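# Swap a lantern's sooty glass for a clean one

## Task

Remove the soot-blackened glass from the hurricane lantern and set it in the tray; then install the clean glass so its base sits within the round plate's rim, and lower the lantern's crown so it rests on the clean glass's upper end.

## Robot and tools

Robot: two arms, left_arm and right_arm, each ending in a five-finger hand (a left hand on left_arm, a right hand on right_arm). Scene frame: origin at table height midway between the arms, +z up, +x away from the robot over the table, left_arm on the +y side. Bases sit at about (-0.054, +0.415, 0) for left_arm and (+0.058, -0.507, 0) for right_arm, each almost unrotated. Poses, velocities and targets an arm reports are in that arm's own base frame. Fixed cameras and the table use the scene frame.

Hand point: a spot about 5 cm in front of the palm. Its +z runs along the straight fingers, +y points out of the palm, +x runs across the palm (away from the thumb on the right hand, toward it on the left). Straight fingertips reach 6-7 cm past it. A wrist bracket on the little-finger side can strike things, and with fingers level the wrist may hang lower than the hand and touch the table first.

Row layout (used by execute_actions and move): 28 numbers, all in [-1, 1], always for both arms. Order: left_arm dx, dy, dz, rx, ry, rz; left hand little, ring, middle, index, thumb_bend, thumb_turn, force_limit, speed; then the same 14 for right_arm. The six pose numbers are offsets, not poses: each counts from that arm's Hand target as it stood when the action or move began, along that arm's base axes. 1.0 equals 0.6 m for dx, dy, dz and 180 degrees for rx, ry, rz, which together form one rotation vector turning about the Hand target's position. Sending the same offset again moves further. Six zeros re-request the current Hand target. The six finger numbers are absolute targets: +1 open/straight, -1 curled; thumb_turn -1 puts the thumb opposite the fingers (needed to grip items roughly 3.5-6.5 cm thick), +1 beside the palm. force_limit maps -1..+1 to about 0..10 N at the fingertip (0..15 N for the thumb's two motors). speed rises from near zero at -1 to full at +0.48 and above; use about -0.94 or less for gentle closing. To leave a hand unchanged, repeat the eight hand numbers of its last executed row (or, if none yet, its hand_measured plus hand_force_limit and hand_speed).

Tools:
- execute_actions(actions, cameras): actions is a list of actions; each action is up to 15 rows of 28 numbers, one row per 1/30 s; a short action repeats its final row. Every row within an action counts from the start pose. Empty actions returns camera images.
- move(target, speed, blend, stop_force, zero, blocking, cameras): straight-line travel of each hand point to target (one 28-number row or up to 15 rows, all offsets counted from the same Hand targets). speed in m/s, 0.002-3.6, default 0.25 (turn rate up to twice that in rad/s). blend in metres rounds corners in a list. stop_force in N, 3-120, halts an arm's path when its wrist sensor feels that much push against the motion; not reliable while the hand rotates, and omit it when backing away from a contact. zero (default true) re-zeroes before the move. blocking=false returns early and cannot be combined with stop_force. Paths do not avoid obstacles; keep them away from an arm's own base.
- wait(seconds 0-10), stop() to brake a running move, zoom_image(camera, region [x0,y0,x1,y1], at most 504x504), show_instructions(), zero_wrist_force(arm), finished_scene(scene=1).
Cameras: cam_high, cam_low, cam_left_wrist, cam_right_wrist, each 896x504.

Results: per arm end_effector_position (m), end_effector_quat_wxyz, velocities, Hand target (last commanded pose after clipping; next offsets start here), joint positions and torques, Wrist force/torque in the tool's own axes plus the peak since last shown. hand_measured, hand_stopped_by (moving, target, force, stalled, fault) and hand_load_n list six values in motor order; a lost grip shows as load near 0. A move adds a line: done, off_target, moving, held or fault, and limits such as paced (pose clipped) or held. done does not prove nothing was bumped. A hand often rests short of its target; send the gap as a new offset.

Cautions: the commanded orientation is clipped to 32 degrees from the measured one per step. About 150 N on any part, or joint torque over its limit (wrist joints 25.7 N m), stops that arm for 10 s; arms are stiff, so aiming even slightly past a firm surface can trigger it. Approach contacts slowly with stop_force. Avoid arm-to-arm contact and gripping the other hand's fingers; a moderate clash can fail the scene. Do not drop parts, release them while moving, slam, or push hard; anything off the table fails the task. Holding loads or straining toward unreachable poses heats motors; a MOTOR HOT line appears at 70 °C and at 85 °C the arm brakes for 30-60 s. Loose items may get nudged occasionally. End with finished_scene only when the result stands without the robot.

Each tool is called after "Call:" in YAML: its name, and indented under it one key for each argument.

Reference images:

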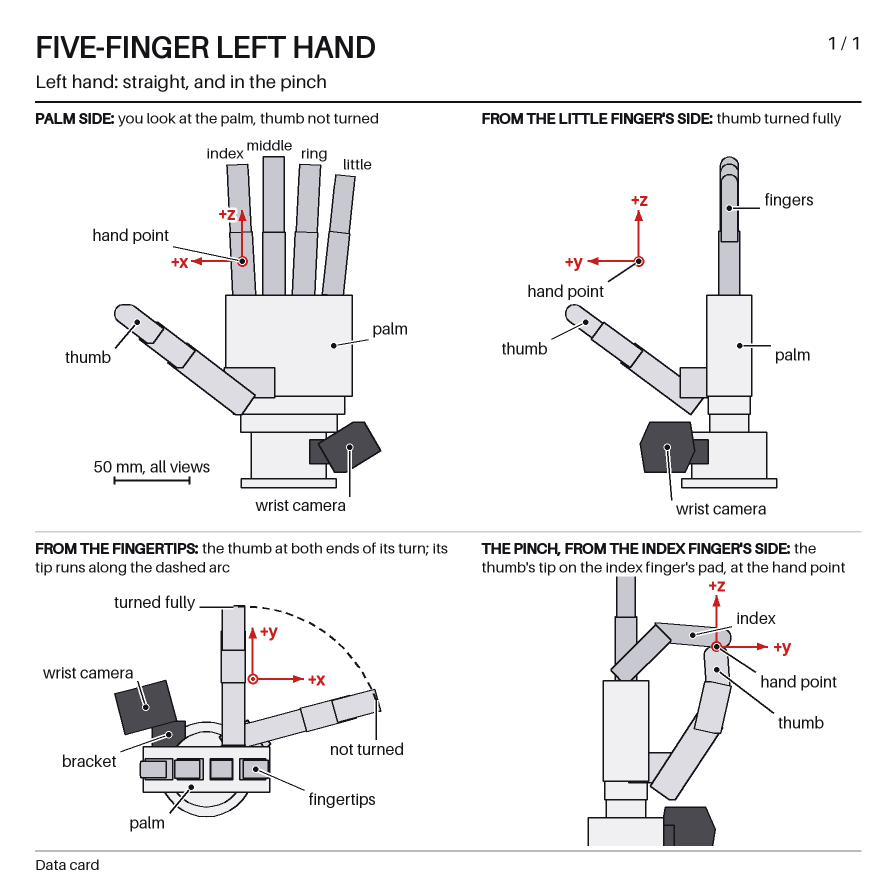

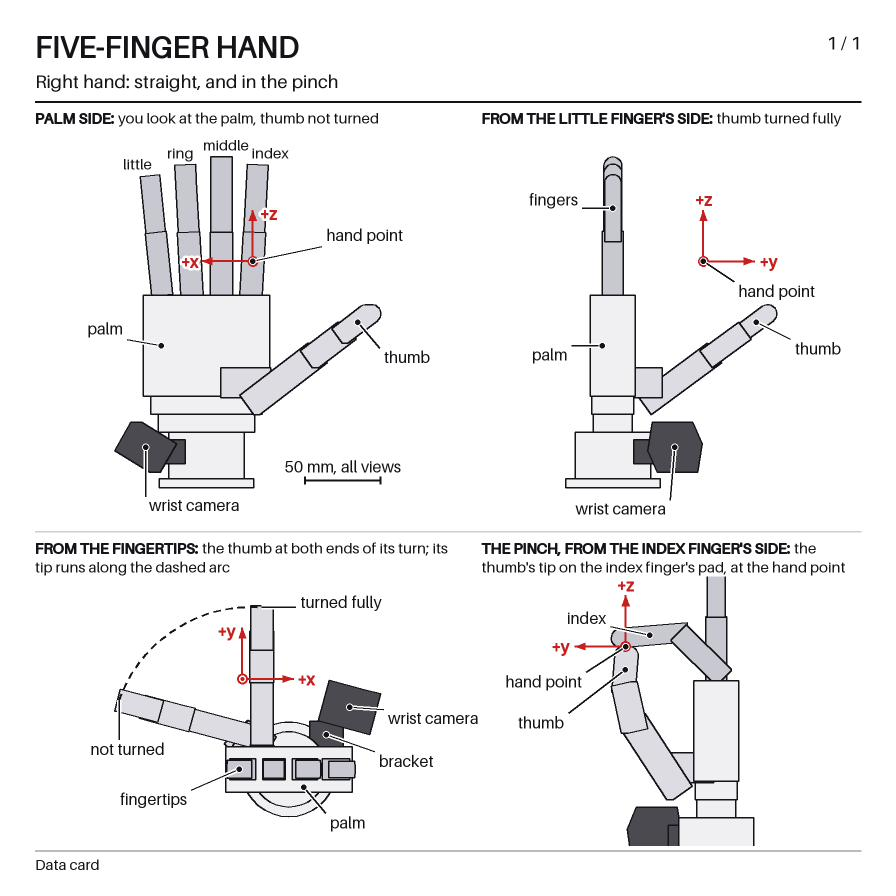

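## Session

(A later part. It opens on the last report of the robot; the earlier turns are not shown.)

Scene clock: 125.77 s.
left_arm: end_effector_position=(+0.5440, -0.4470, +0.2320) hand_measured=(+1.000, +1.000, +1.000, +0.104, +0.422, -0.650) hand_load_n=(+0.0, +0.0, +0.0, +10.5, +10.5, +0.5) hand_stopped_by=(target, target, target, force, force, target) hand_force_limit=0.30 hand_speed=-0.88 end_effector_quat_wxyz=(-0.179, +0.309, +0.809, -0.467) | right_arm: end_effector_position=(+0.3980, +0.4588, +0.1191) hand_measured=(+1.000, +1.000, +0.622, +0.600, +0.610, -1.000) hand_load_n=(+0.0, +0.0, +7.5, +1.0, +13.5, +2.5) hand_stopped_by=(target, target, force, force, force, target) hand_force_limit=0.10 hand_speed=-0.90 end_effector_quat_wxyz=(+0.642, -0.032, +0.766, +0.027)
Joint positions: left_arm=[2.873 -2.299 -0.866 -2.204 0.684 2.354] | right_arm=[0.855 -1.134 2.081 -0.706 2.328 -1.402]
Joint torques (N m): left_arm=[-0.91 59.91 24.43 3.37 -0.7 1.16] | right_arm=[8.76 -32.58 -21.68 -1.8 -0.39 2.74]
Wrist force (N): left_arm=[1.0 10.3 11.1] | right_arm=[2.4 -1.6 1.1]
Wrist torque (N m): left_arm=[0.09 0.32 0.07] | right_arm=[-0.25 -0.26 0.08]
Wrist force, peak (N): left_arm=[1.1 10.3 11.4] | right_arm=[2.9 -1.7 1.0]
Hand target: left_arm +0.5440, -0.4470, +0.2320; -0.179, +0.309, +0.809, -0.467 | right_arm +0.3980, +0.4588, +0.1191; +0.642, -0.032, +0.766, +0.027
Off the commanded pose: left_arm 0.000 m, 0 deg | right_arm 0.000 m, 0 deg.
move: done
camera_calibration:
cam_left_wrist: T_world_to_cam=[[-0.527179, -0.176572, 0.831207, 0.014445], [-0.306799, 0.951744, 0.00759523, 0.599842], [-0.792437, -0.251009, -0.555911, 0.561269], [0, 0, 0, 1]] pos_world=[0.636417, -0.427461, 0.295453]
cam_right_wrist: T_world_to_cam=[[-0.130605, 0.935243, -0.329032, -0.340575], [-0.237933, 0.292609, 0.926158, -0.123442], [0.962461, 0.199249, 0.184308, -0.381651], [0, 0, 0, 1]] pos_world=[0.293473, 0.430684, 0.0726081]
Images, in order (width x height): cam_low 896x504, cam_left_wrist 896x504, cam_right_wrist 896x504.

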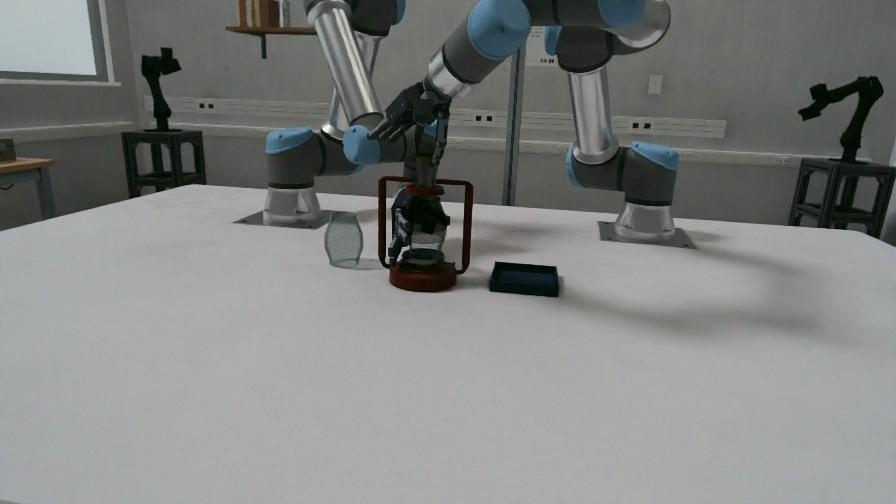

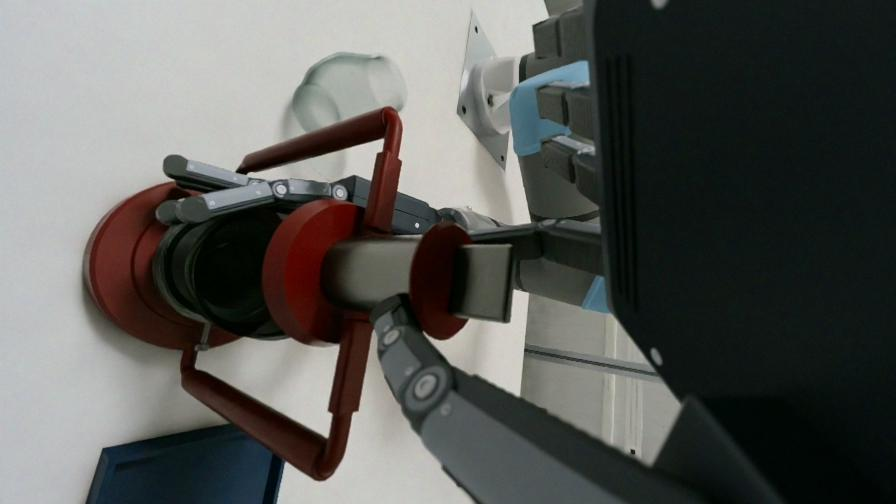

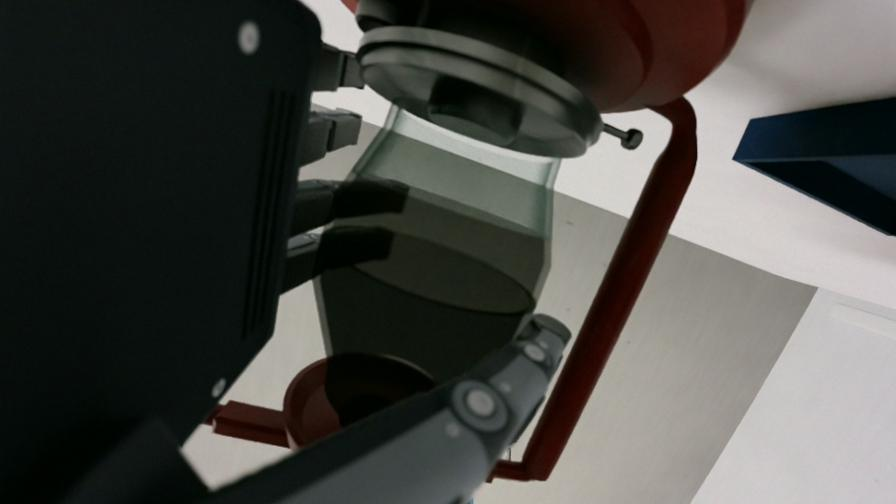

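Call:
move:
  target:
    - [0,0,0,0,0,0,1,1,1,-0.3,-0.2,-0.65,0.3,-0.88,0.0,-0.0033,0.0,0,0,0,1,1,0.1,0.2,0.1,-1,0.1,-0.9]
    - [0,0,0,0,0,0,1,1,1,-0.3,-0.2,-0.65,0.3,-0.88,0.0,-0.0033,-0.0183,0,0,0,1,1,0.1,0.2,0.1,-1,0.1,-0.9]
  speed: 0.02
  stop_force: 4
  cameras: ["cam_low","cam_left_wrist","cam_right_wrist"]

Call:
zoom_image:
  camera: "cam_low"
  region: [360, 160, 480, 300]

Scene clock: 127.80 s.
left_arm: end_effector_position=(+0.5440, -0.4470, +0.2320) hand_measured=(+1.000, +1.000, +1.000, +0.104, +0.422, -0.650) hand_load_n=(+0.0, -0.5, +0.0, +10.5, +10.5, +0.0) hand_stopped_by=(target, target, target, force, force, target) hand_force_limit=0.30 hand_speed=-0.88 end_effector_quat_wxyz=(-0.179, +0.309, +0.809, -0.467) | right_arm: end_effector_position=(+0.3981, +0.4568, +0.1109) hand_measured=(+1.000, +1.000, +0.622, +0.600, +0.610, -1.000) hand_load_n=(+0.0, +0.0, +8.0, +1.0, +13.5, +2.5) hand_stopped_by=(target, target, force, force, force, target) hand_force_limit=0.10 hand_speed=-0.90 end_effector_quat_wxyz=(+0.642, -0.032, +0.766, +0.027)
Joint positions: left_arm=[2.873 -2.299 -0.866 -2.204 0.684 2.354] | right_arm=[0.851 -1.119 2.09 -0.73 2.324 -1.404]
Joint torques (N m): left_arm=[-1.38 59.66 24.6 3.43 -0.78 1.18] | right_arm=[-1.96 -27.27 -20.88 -1.87 -1.11 -2.16]
Wrist force (N): left_arm=[1.0 10.3 11.1] | right_arm=[2.3 -1.6 1.2]
Wrist torque (N m): left_arm=[0.10 0.32 0.07] | right_arm=[-0.26 -0.23 0.11]
Wrist force, peak (N): left_arm=[1.1 10.2 11.5] | right_arm=[-7.8 -1.9 -4.8]
Hand target: left_arm +0.5440, -0.4470, +0.2320; -0.179, +0.309, +0.809, -0.467 | right_arm +0.3981, +0.4568, +0.1109; +0.642, -0.032, +0.766, +0.027 (not the last commanded pose)
Off the commanded pose: left_arm 0.000 m, 0 deg | right_arm 0.003 m, 0 deg.
move: contact (right_arm); path passed 1 of 2 targets
camera_calibration:
cam_left_wrist: T_world_to_cam=[[-0.527179, -0.176572, 0.831207, 0.014445], [-0.306799, 0.951744, 0.00759523, 0.599842], [-0.792437, -0.251009, -0.555911, 0.561269], [0, 0, 0, 1]] pos_world=[0.636417, -0.427461, 0.295453]
cam_right_wrist: T_world_to_cam=[[-0.130605, 0.935243, -0.329032, -0.341403], [-0.237933, 0.292609, 0.926158, -0.115262], [0.962461, 0.199249, 0.184308, -0.379742], [0, 0, 0, 1]] pos_world=[0.293473, 0.428684, 0.0644081]
Images, in order (width x height): cam_low 896x504, cam_left_wrist 896x504, cam_right_wrist 896x504.

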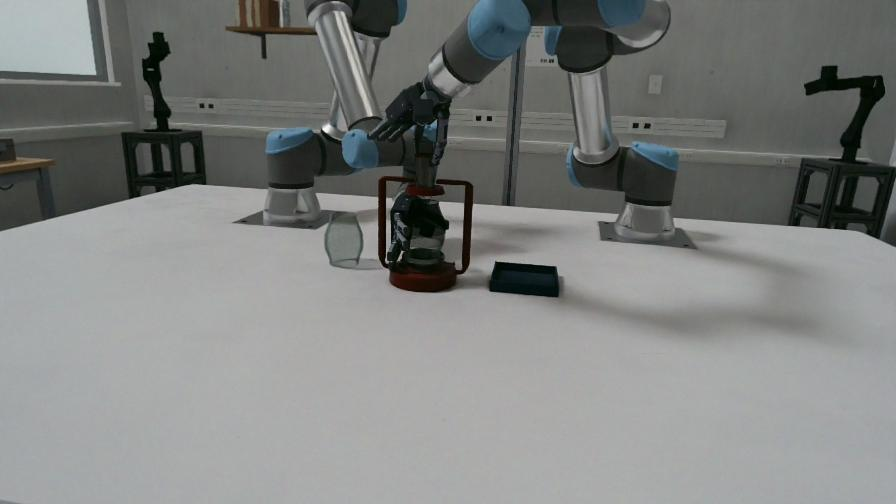

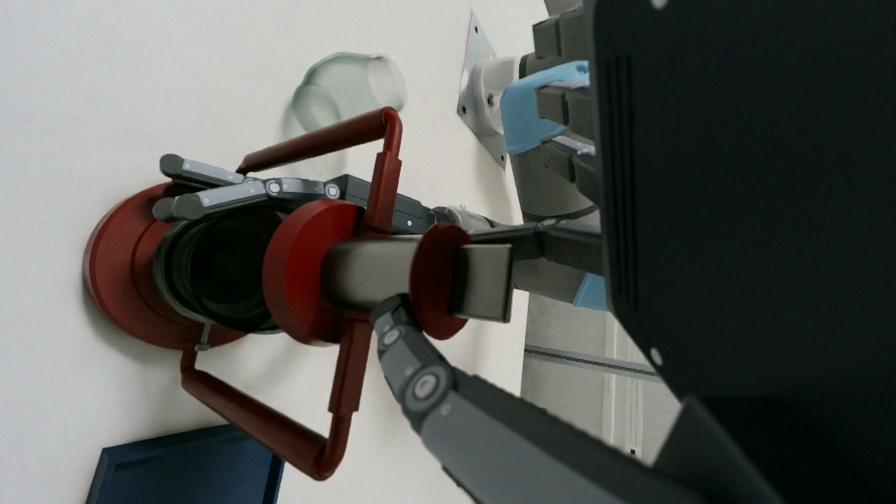

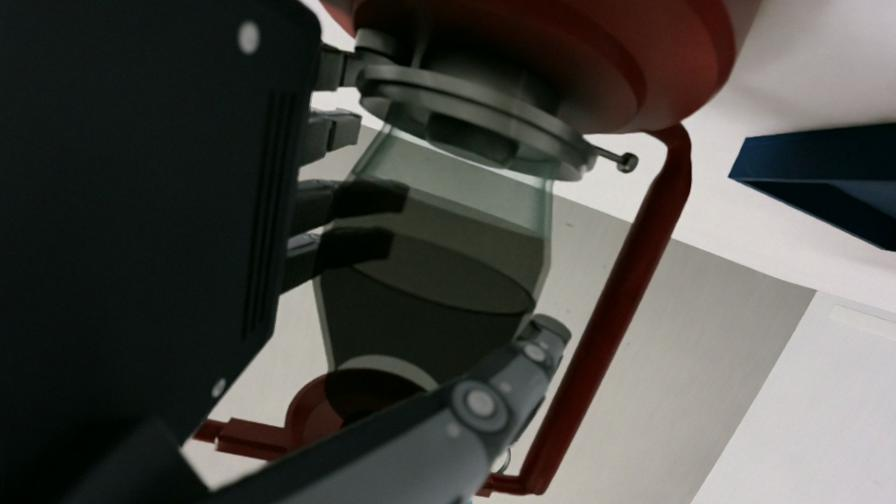

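Scaled by 3.600 from the camera's 896x504 image, which has a finer 1280x720 frame.

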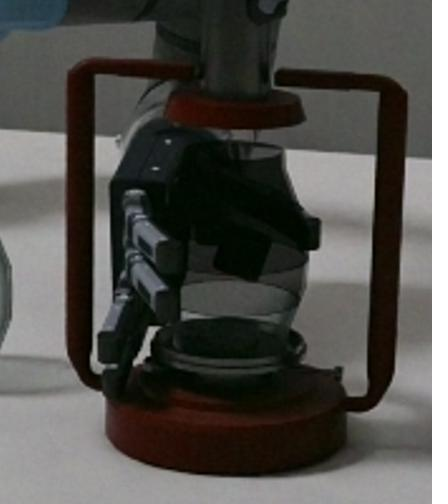

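Call:
execute_actions:
  actions:
    - [[0,0,0,0,0,0,1,1,1,-0.3,-0.2,-0.65,0.3,-0.88,0,0,0,0,0,0,1,1,0.75,0.75,0.75,-1,0.1,-0.85]]
    - [[0,0,0,0,0,0,1,1,1,-0.3,-0.2,-0.65,0.3,-0.88,0,0,0,0,0,0,1,1,0.75,0.75,0.75,-1,0.1,-0.85]]
    - [[0,0,0,0,0,0,1,1,1,-0.3,-0.2,-0.65,0.3,-0.88,0,0,0,0,0,0,1,1,1,1,1,-1,0.1,0]]
    - [[0,0,0,0,0,0,1,1,1,-0.3,-0.2,-0.65,0.3,-0.88,0,0,0,0,0,0,1,1,1,1,1,-1,0.1,0]]
  cameras: ["cam_low","cam_right_wrist"]

Call:
zoom_image:
  camera: "cam_low"
  region: [360, 160, 480, 300]

Scene clock: 130.20 s.
left_arm: end_effector_position=(+0.5440, -0.4470, +0.2320) hand_measured=(+1.000, +1.000, +1.000, +0.104, +0.422, -0.650) hand_load_n=(+0.0, +0.0, +0.0, +11.0, +10.5, +0.0) hand_stopped_by=(target, target, target, force, force, target) hand_force_limit=0.30 hand_speed=-0.88 end_effector_quat_wxyz=(-0.179, +0.309, +0.809, -0.467) | right_arm: end_effector_position=(+0.3981, +0.4568, +0.1109) hand_measured=(+1.000, +1.000, +1.000, +1.000, +1.000, -1.000) hand_load_n=(+0.0, +0.0, +0.0, +0.0, +0.0, +0.0) hand_stopped_by=(target, target, target, target, target, target) hand_force_limit=0.10 hand_speed=0.00 end_effector_quat_wxyz=(+0.642, -0.032, +0.766, +0.027)
Joint positions: left_arm=[2.873 -2.299 -0.866 -2.204 0.684 2.354] | right_arm=[0.851 -1.119 2.09 -0.73 2.324 -1.404]
Joint torques (N m): left_arm=[-1.25 59.9 25.04 3.21 -0.77 1.21] | right_arm=[-3.5 -26.7 -15.19 0.86 0.03 0.51]
Wrist force (N): left_arm=[1.1 10.1 11.2] | right_arm=[1.1 -1.4 0.7]
Wrist torque (N m): left_arm=[0.07 0.31 0.08] | right_arm=[-0.21 -0.22 0.10]
Wrist force, peak (N): left_arm=[1.1 10.2 11.4] | right_arm=[2.3 -1.8 1.0]
Hand target: left_arm +0.5440, -0.4470, +0.2320; -0.179, +0.309, +0.809, -0.467 | right_arm +0.3981, +0.4568, +0.1109; +0.642, -0.032, +0.766, +0.027
Off the commanded pose: left_arm 0.000 m, 0 deg | right_arm 0.000 m, 0 deg.
camera_calibration:
cam_right_wrist: T_world_to_cam=[[-0.130608, 0.935247, -0.329021, -0.341404], [-0.237931, 0.292597, 0.926162, -0.115258], [0.962461, 0.199249, 0.184309, -0.379742], [0, 0, 0, 1]] pos_world=[0.293473, 0.428684, 0.0644081]
Images, in order (width x height): cam_low 896x504, cam_right_wrist 896x504.

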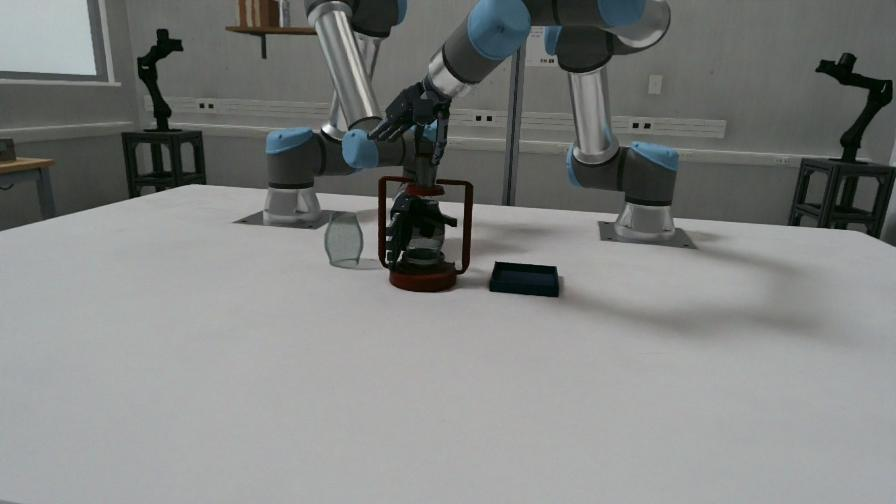

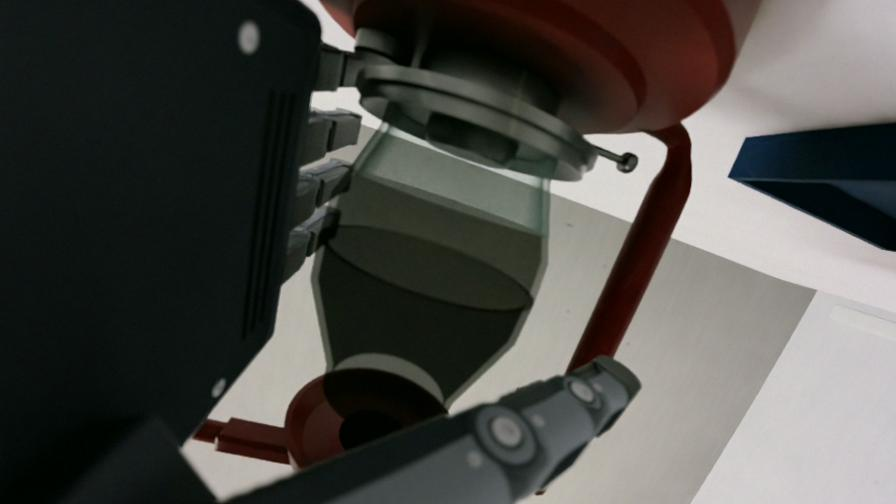

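Scaled by 3.600 from the camera's 896x504 image, which has a finer 1280x720 frame.

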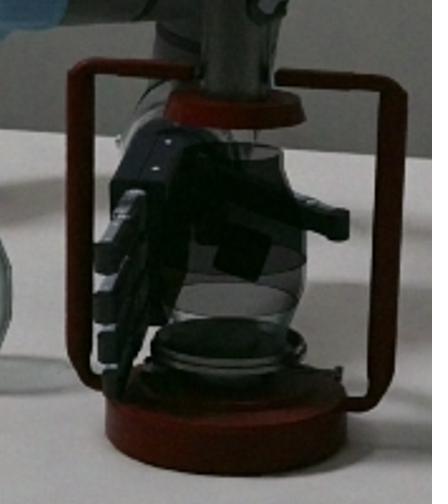

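Call:
move:
  target:
    - [0,0,0,0,0,0,1,1,1,-0.3,-0.2,-0.65,0.3,-0.88,-0.1992,-0.0174,0.003,0,0,0,1,1,1,1,1,-1,0.1,0]
    - [0,0,0,0,0,0,1,1,1,-0.3,-0.2,-0.65,0.3,-0.88,-0.1992,-0.0174,0.028,-0.1099,0.0450,0.0284,1,1,1,1,1,-1,0.1,0]
  speed: 0.12
  cameras: ["cam_low","cam_right_wrist"]

Scene clock: 138.17 s.
left_arm: end_effector_position=(+0.5440, -0.4470, +0.2320) hand_measured=(+1.000, +1.000, +1.000, +0.104, +0.422, -0.650) hand_load_n=(+0.0, +0.0, +0.0, +11.0, +10.5, +0.0) hand_stopped_by=(target, target, target, force, force, target) hand_force_limit=0.30 hand_speed=-0.88 end_effector_quat_wxyz=(-0.179, +0.309, +0.809, -0.467) | right_arm: end_effector_position=(+0.2786, +0.4464, +0.1278) hand_measured=(+1.000, +1.000, +1.000, +1.000, +1.000, -1.000) hand_load_n=(+0.0, +0.0, +0.0, +0.0, +0.0, +0.0) hand_stopped_by=(target, target, target, target, target, target) hand_force_limit=0.10 hand_speed=0.00 end_effector_quat_wxyz=(+0.570, -0.173, +0.800, -0.074)
Joint positions: left_arm=[2.873 -2.299 -0.866 -2.204 0.684 2.354] | right_arm=[1.065 -1.286 2.09 -0.228 2.469 -1.444]
Joint torques (N m): left_arm=[-1.22 59.73 24.46 3.21 -0.73 1.15] | right_arm=[8.48 -21.24 -8.54 1.59 1.88 2.42]
Wrist force (N): left_arm=[1.0 10.3 11.1] | right_arm=[1.7 -1.6 0.5]
Wrist torque (N m): left_arm=[0.10 0.33 0.06] | right_arm=[-0.19 -0.33 -0.02]
Wrist force, peak (N): left_arm=[1.0 10.5 11.3] | right_arm=[1.9 -1.9 0.5]
Hand target: left_arm +0.5440, -0.4470, +0.2320; -0.179, +0.309, +0.809, -0.467 | right_arm +0.2785, +0.4463, +0.1277; +0.570, -0.173, +0.800, -0.074
Off the commanded pose: left_arm 0.000 m, 0 deg | right_arm 0.000 m, 0 deg.
move: done
camera_calibration:
cam_right_wrist: T_world_to_cam=[[-0.27296, 0.755606, -0.595442, -0.187838], [-0.153593, 0.576778, 0.802332, -0.290814], [0.949685, 0.31046, -0.0413818, -0.283134], [0, 0, 0, 1]] pos_world=[0.172949, 0.397568, 0.109767]
Images, in order (width x height): cam_low 896x504, cam_right_wrist 896x504.

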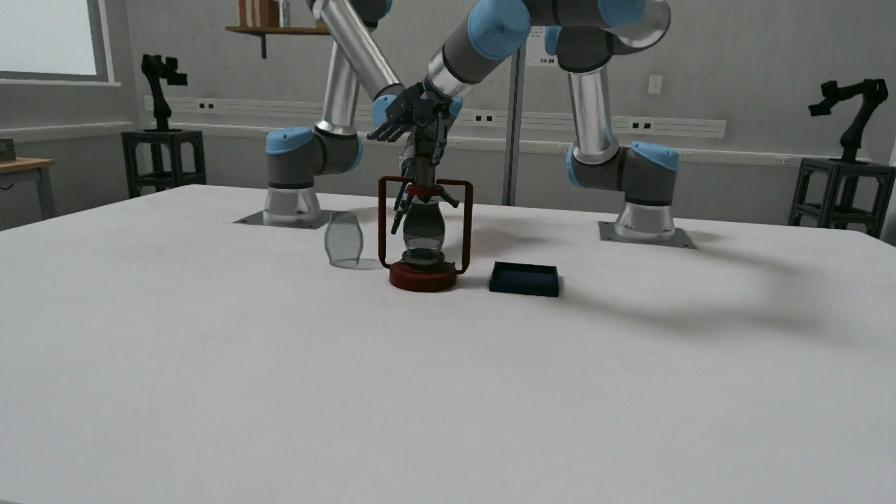

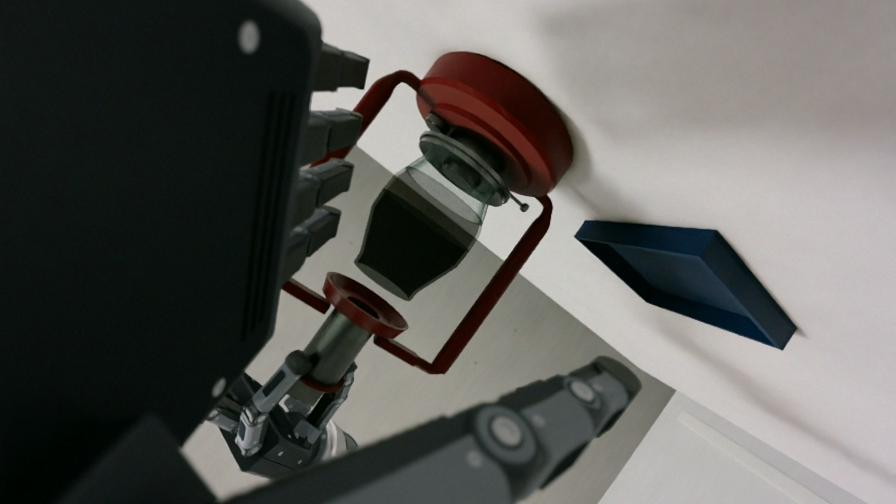

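Call:
move:
  target: [0,0,0,0,0,0,1,1,1,-0.3,-0.2,-0.65,0.3,-0.88,0.0013,0.0033,-0.0178,0,0,0,-1,0.6,1,1,1,-1,0.1,0]
  speed: 0.05
  cameras: ["cam_low","cam_right_wrist"]

Call:
move:
  target: [0,0,0,0,0,0,1,1,1,-0.3,-0.2,-0.65,0.3,-0.88,0.1333,0.0117,0,0,0,0,-1,0.6,1,1,1,-1,0.1,0]
  speed: 0.05
  stop_force: 7
  cameras: ["cam_low","cam_left_wrist","cam_right_wrist"]

Call:
zoom_image:
  camera: "cam_low"
  region: [360, 160, 480, 300]

Scene clock: 140.27 s.
left_arm: end_effector_position=(+0.5440, -0.4470, +0.2320) hand_measured=(+1.000, +1.000, +1.000, +0.104, +0.422, -0.650) hand_load_n=(+0.0, +0.0, +0.0, +11.0, +10.5, +0.0) hand_stopped_by=(target, target, target, force, force, target) hand_force_limit=0.30 hand_speed=-0.88 end_effector_quat_wxyz=(-0.179, +0.309, +0.809, -0.467) | right_arm: end_effector_position=(+0.2793, +0.4483, +0.1170) hand_measured=(-1.000, +0.600, +1.000, +1.000, +1.000, -1.000) hand_load_n=(+0.0, +0.0, +0.0, +0.0, +0.0, +0.0) hand_stopped_by=(target, target, target, target, target, target) hand_force_limit=0.10 hand_speed=0.00 end_effector_quat_wxyz=(+0.570, -0.173, +0.800, -0.074)
Joint positions: left_arm=[2.873 -2.299 -0.866 -2.204 0.684 2.354] | right_arm=[1.066 -1.261 2.093 -0.255 2.469 -1.443]
Joint torques (N m): left_arm=[-0.51 59.83 24.78 3 -0.77 1.16] | right_arm=[5.83 -35.33 -15.6 1.83 1.49 1.01]
Wrist force (N): left_arm=[1.1 10.2 11.4] | right_arm=[1.7 -1.6 0.8]
Wrist torque (N m): left_arm=[0.07 0.32 0.07] | right_arm=[-0.21 -0.35 -0.02]
Wrist force, peak (N): left_arm=[1.1 10.3 11.4] | right_arm=[2.0 -1.8 0.7]
Hand target: left_arm +0.5440, -0.4470, +0.2320; -0.179, +0.309, +0.809, -0.467 | right_arm +0.2793, +0.4483, +0.1171; +0.570, -0.173, +0.800, -0.074
Off the commanded pose: left_arm 0.000 m, 0 deg | right_arm 0.000 m, 0 deg.
move: done
camera_calibration:
cam_right_wrist: T_world_to_cam=[[-0.273105, 0.755359, -0.59569, -0.195303], [-0.153465, 0.57709, 0.802132, -0.283346], [0.949664, 0.310484, -0.0416851, -0.284806], [0, 0, 0, 1]] pos_world=[0.173648, 0.399468, 0.0990683]
Images, in order (width x height): cam_low 896x504, cam_right_wrist 896x504.

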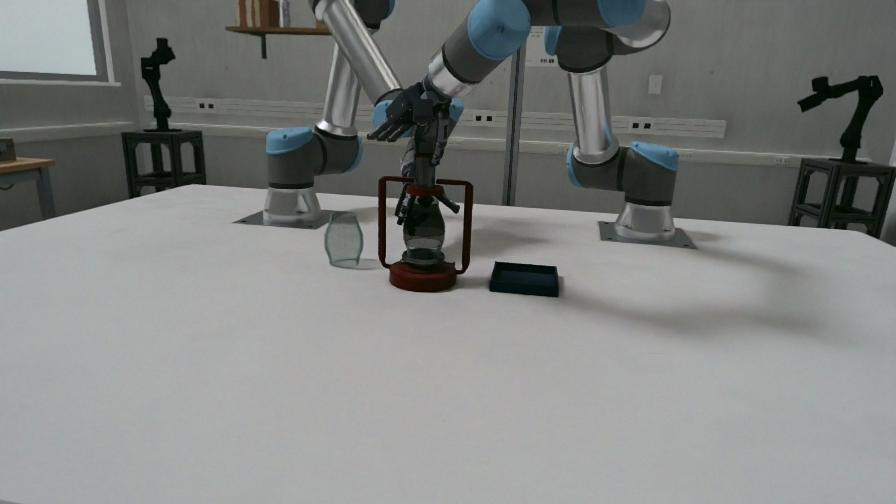

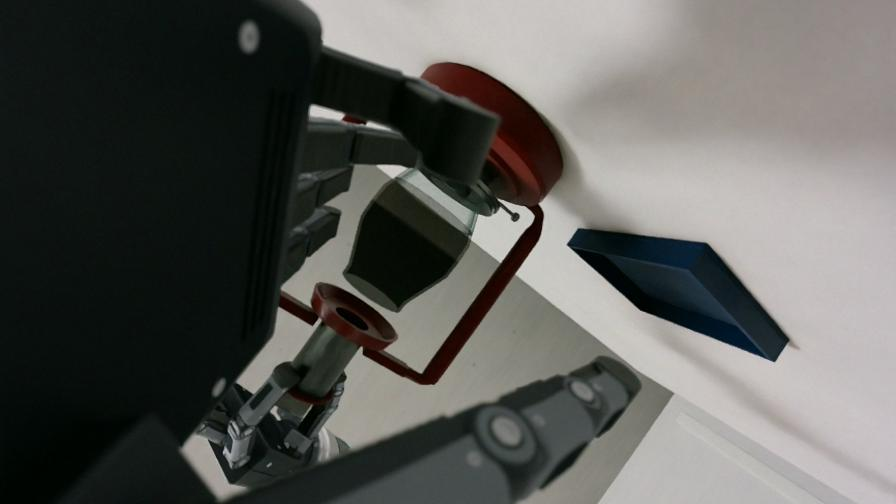

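Scene clock: 142.73 s.
left_arm: end_effector_position=(+0.5440, -0.4470, +0.2320) hand_measured=(+1.000, +1.000, +1.000, +0.104, +0.422, -0.650) hand_load_n=(+0.0, +0.0, +0.0, +10.5, +10.0, +0.0) hand_stopped_by=(target, target, target, force, force, target) hand_force_limit=0.30 hand_speed=-0.88 end_effector_quat_wxyz=(-0.179, +0.309, +0.809, -0.467) | right_arm: end_effector_position=(+0.3593, +0.4553, +0.1171) hand_measured=(-1.000, +0.600, +1.000, +1.000, +1.000, -1.000) hand_load_n=(+0.0, +0.0, +0.0, +0.0, +0.0, +0.0) hand_stopped_by=(target, target, target, target, target, target) hand_force_limit=0.10 hand_speed=0.00 end_effector_quat_wxyz=(+0.570, -0.173, +0.800, -0.074)
Joint positions: left_arm=[2.873 -2.299 -0.866 -2.204 0.684 2.354] | right_arm=[0.889 -1.236 2.037 -0.321 2.316 -1.574]
Joint torques (N m): left_arm=[-0.8 60.01 25.11 3.1 -0.74 1.04] | right_arm=[9.01 -37.4 -8.75 1.49 1.01 2.7]
Wrist force (N): left_arm=[0.9 10.3 11.2] | right_arm=[2.0 -2.0 0.8]
Wrist torque (N m): left_arm=[0.08 0.34 0.06] | right_arm=[-0.22 -0.30 -0.04]
Wrist force, peak (N): left_arm=[1.2 10.4 11.4] | right_arm=[2.0 -3.1 0.1]
Hand target: left_arm +0.5440, -0.4470, +0.2320; -0.179, +0.309, +0.809, -0.467 | right_arm +0.3593, +0.4553, +0.1171; +0.570, -0.173, +0.800, -0.074
Off the commanded pose: left_arm 0.000 m, 0 deg | right_arm 0.000 m, 0 deg.
move: done
camera_calibration:
cam_left_wrist: T_world_to_cam=[[-0.527179, -0.176572, 0.831207, 0.014445], [-0.306799, 0.951744, 0.00759523, 0.599842], [-0.792437, -0.251009, -0.555911, 0.561269], [0, 0, 0, 1]] pos_world=[0.636417, -0.427461, 0.295453]
cam_right_wrist: T_world_to_cam=[[-0.273105, 0.755359, -0.59569, -0.178742], [-0.153465, 0.57709, 0.802132, -0.275108], [0.949664, 0.310484, -0.0416851, -0.362953], [0, 0, 0, 1]] pos_world=[0.253648, 0.406468, 0.0990683]
Images, in order (width x height): cam_low 896x504, cam_left_wrist 896x504, cam_right_wrist 896x504.

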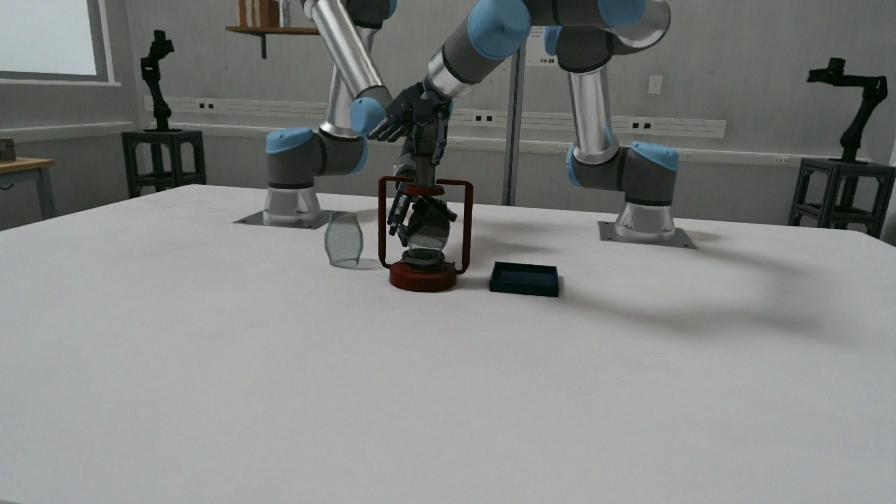

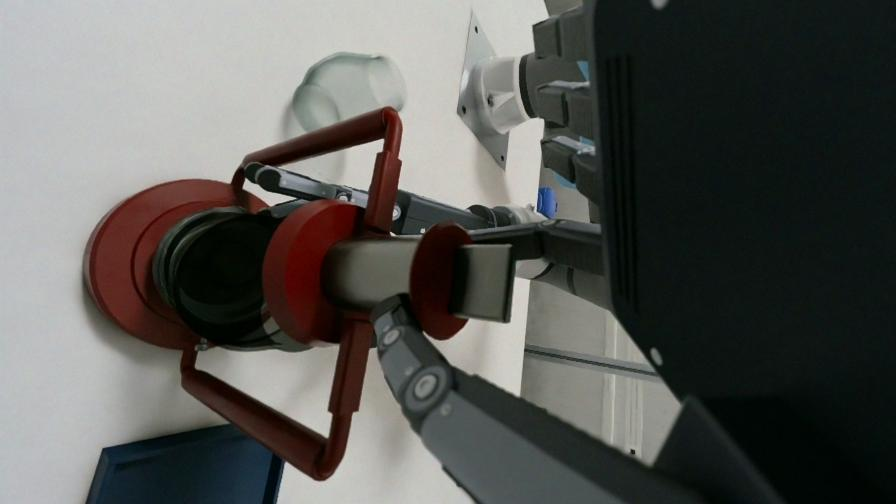

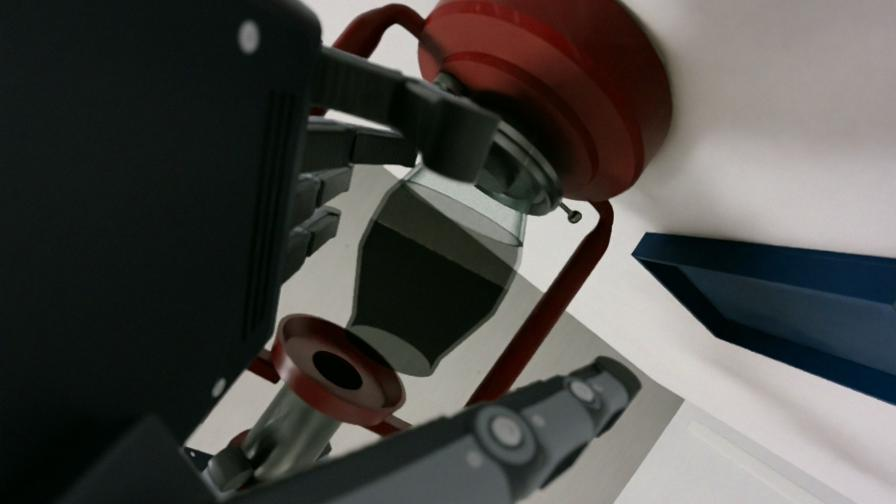

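Scaled by 3.600 from the camera's 896x504 image, which has a finer 1280x720 frame.

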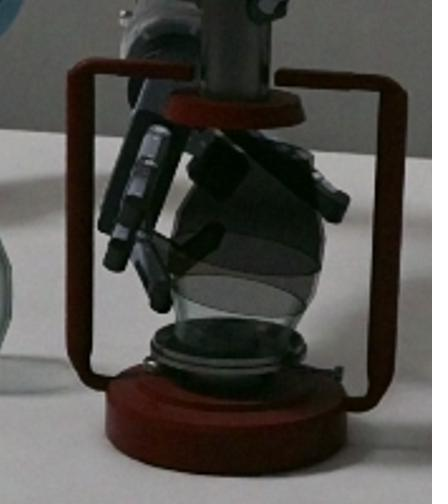

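Call:
move:
  target: [0,0,0,0,0,0,1,1,1,-0.3,-0.2,-0.65,0.3,-0.88,-0.0005,0.005,0,0,0,0,-1,0.8,1,1,1,-1,0.1,0]
  speed: 0.05
  cameras: ["cam_low","cam_right_wrist"]

Call:
zoom_image:
  camera: "cam_low"
  region: [360, 160, 480, 300]

Scene clock: 144.13 s.
left_arm: end_effector_position=(+0.5440, -0.4470, +0.2320) hand_measured=(+1.000, +1.000, +1.000, +0.104, +0.422, -0.650) hand_load_n=(+0.0, +0.0, +0.0, +10.5, +10.5, +0.0) hand_stopped_by=(target, target, target, force, force, target) hand_force_limit=0.30 hand_speed=-0.88 end_effector_quat_wxyz=(-0.179, +0.309, +0.809, -0.467) | right_arm: end_effector_position=(+0.3590, +0.4584, +0.1171) hand_measured=(-1.000, +0.800, +1.000, +1.000, +1.000, -1.000) hand_load_n=(+0.0, +0.0, +0.0, +0.0, +0.0, +0.0) hand_stopped_by=(target, target, target, target, target, target) hand_force_limit=0.10 hand_speed=0.00 end_effector_quat_wxyz=(+0.570, -0.173, +0.800, -0.074)
Joint positions: left_arm=[2.873 -2.299 -0.866 -2.204 0.684 2.354] | right_arm=[0.895 -1.23 2.028 -0.316 2.321 -1.57]
Joint torques (N m): left_arm=[-1.12 60.06 25.27 3 -0.83 0.99] | right_arm=[-0.12 -33.15 -12.33 0.33 0.6 1.82]
Wrist force (N): left_arm=[1.0 10.2 11.1] | right_arm=[1.5 -1.8 1.0]
Wrist torque (N m): left_arm=[0.08 0.32 0.07] | right_arm=[-0.25 -0.30 -0.05]
Wrist force, peak (N): left_arm=[1.2 10.4 11.4] | right_arm=[2.1 -2.1 1.0]
Hand target: left_arm +0.5440, -0.4470, +0.2320; -0.179, +0.309, +0.809, -0.467 | right_arm +0.3590, +0.4583, +0.1171; +0.570, -0.173, +0.800, -0.074
Off the commanded pose: left_arm 0.000 m, 0 deg | right_arm 0.000 m, 0 deg.
move: done
camera_calibration:
cam_right_wrist: T_world_to_cam=[[-0.273177, 0.755335, -0.595687, -0.181165], [-0.15352, 0.577072, 0.802134, -0.276938], [0.949635, 0.310574, -0.041684, -0.363565], [0, 0, 0, 1]] pos_world=[0.253249, 0.409568, 0.0990683]
Images, in order (width x height): cam_low 896x504, cam_right_wrist 896x504.

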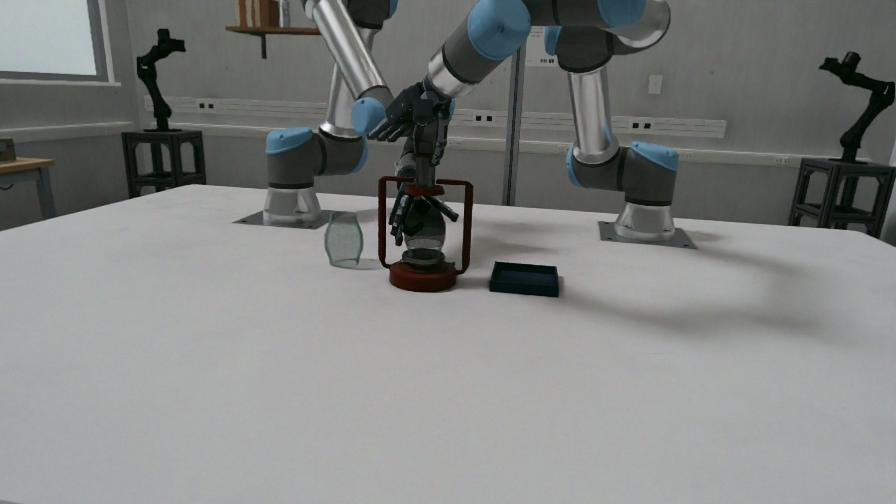

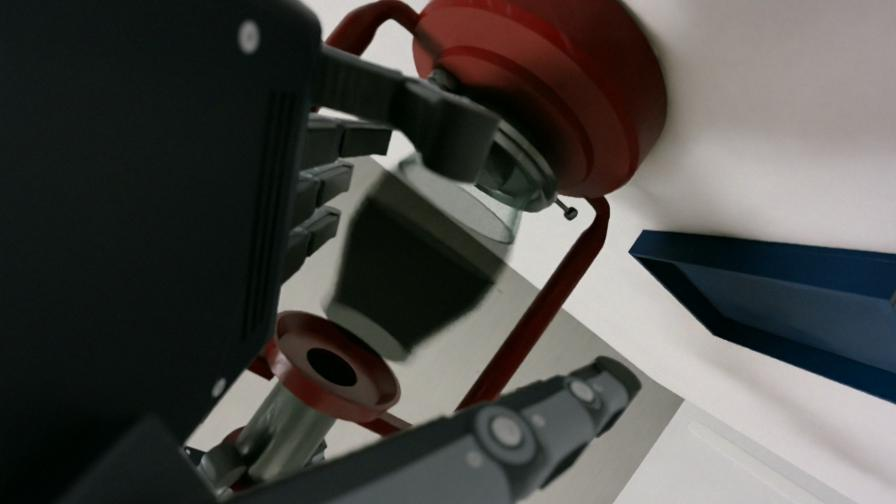

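Scaled by 3.600 from the camera's 896x504 image, which has a finer 1280x720 frame.

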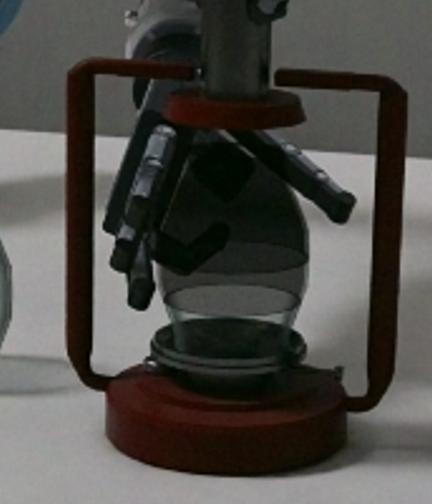

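Call:
execute_actions:
  actions: []
  cameras: ["cam_low","cam_right_wrist","cam_left_wrist"]

Call:
zoom_image:
  camera: "cam_low"
  region: [360, 160, 480, 300]

Scene clock: 144.33 s.
left_arm: end_effector_position=(+0.5440, -0.4470, +0.2320) hand_measured=(+1.000, +1.000, +1.000, +0.104, +0.422, -0.650) hand_load_n=(+0.0, +0.0, +0.0, +11.0, +10.5, +0.5) hand_stopped_by=(target, target, target, force, force, target) hand_force_limit=0.30 hand_speed=-0.88 end_effector_quat_wxyz=(-0.179, +0.309, +0.809, -0.467) | right_arm: end_effector_position=(+0.3590, +0.4584, +0.1170) hand_measured=(-1.000, +0.800, +1.000, +1.000, +1.000, -1.000) hand_load_n=(+0.0, +0.0, +0.0, +0.0, +0.0, +0.0) hand_stopped_by=(target, target, target, target, target, target) hand_force_limit=0.10 hand_speed=0.00 end_effector_quat_wxyz=(+0.570, -0.173, +0.800, -0.074)
Joint positions: left_arm=[2.873 -2.299 -0.866 -2.204 0.684 2.354] | right_arm=[0.895 -1.23 2.029 -0.316 2.321 -1.57]
Joint velocities: within noise
Joint torques (N m): left_arm=[-0.79 59.87 25.42 2.88 -0.78 1.03] | right_arm=[-2.84 -36.3 -8.77 -0.76 -0.32 0.78]
Motor temperatures (°C): left_arm=[38 37 38 38 45 41] | right_arm=[28 34 33 38 40 41]
Wrist force (N): left_arm=[1.2 10.2 11.2] | right_arm=[1.5 -1.7 0.9]
Wrist torque (N m): left_arm=[0.06 0.30 0.08] | right_arm=[-0.24 -0.29 -0.06]
Wrist force, peak (N): left_arm=[1.2 10.4 11.2] | right_arm=[1.7 -1.9 0.9]
Hand target: left_arm +0.5440, -0.4470, +0.2320; -0.179, +0.309, +0.809, -0.467 | right_arm +0.3590, +0.4583, +0.1171; +0.570, -0.173, +0.800, -0.074
Off the commanded pose: left_arm 0.000 m, 0 deg | right_arm 0.000 m, 0 deg.
camera_calibration:
cam_left_wrist: T_world_to_cam=[[-0.527179, -0.176572, 0.831207, 0.014445], [-0.306799, 0.951744, 0.00759523, 0.599842], [-0.792437, -0.251009, -0.555911, 0.561269], [0, 0, 0, 1]] pos_world=[0.636417, -0.427461, 0.295453]
cam_right_wrist: T_world_to_cam=[[-0.273177, 0.755335, -0.595687, -0.18109], [-0.15352, 0.577072, 0.802134, -0.27688], [0.949635, 0.310574, -0.041684, -0.363534], [0, 0, 0, 1]] pos_world=[0.253249, 0.409468, 0.0990683]
Images, in order (width x height): cam_low 896x504, cam_left_wrist 896x504, cam_right_wrist 896x504.

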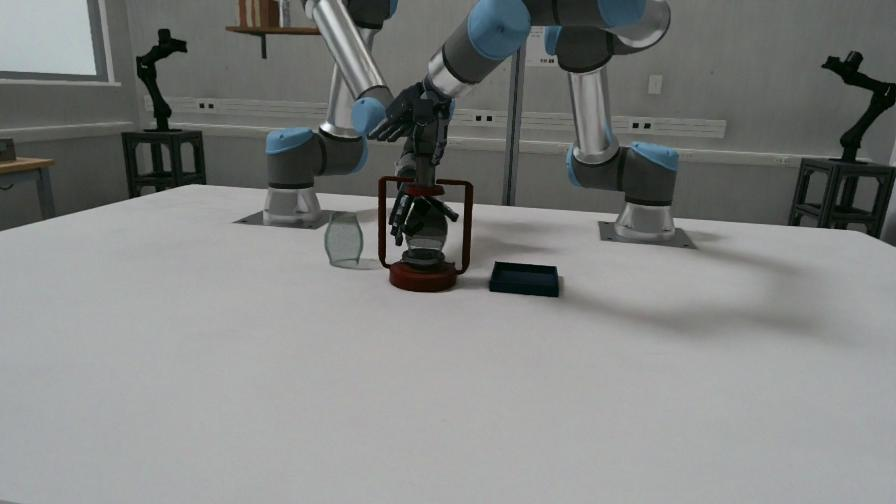

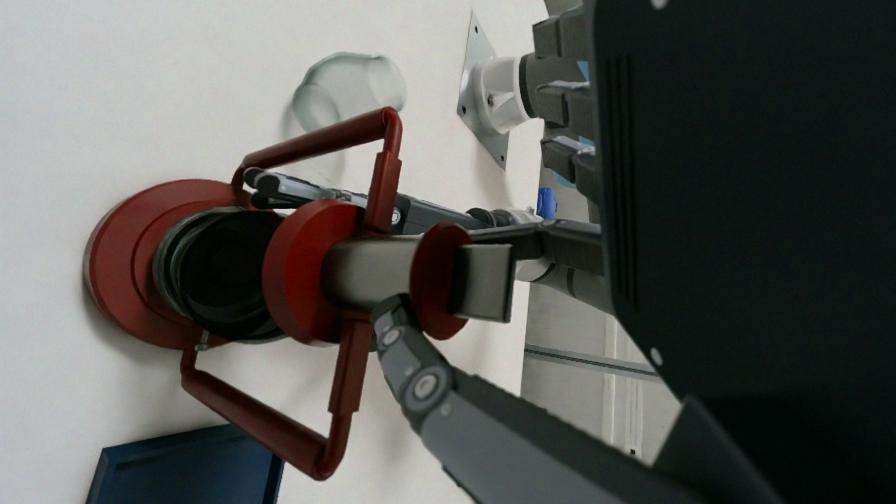

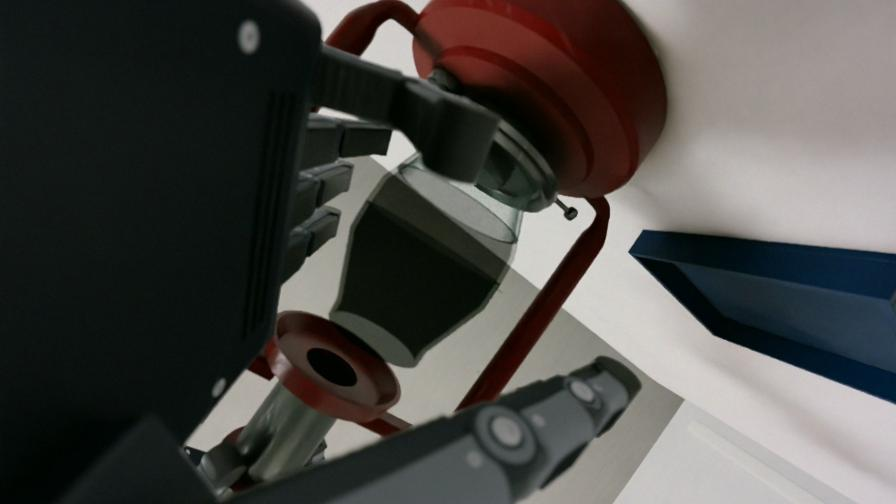

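Scaled by 3.600 from the camera's 896x504 image, which has a finer 1280x720 frame.

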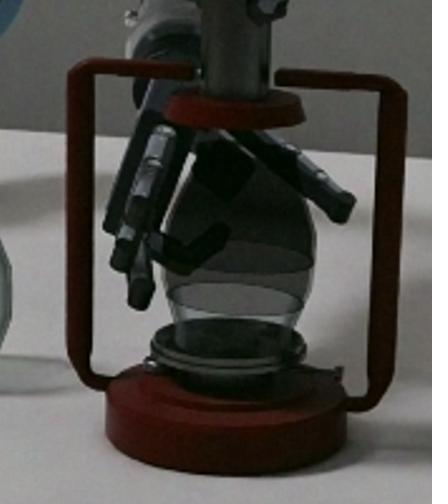

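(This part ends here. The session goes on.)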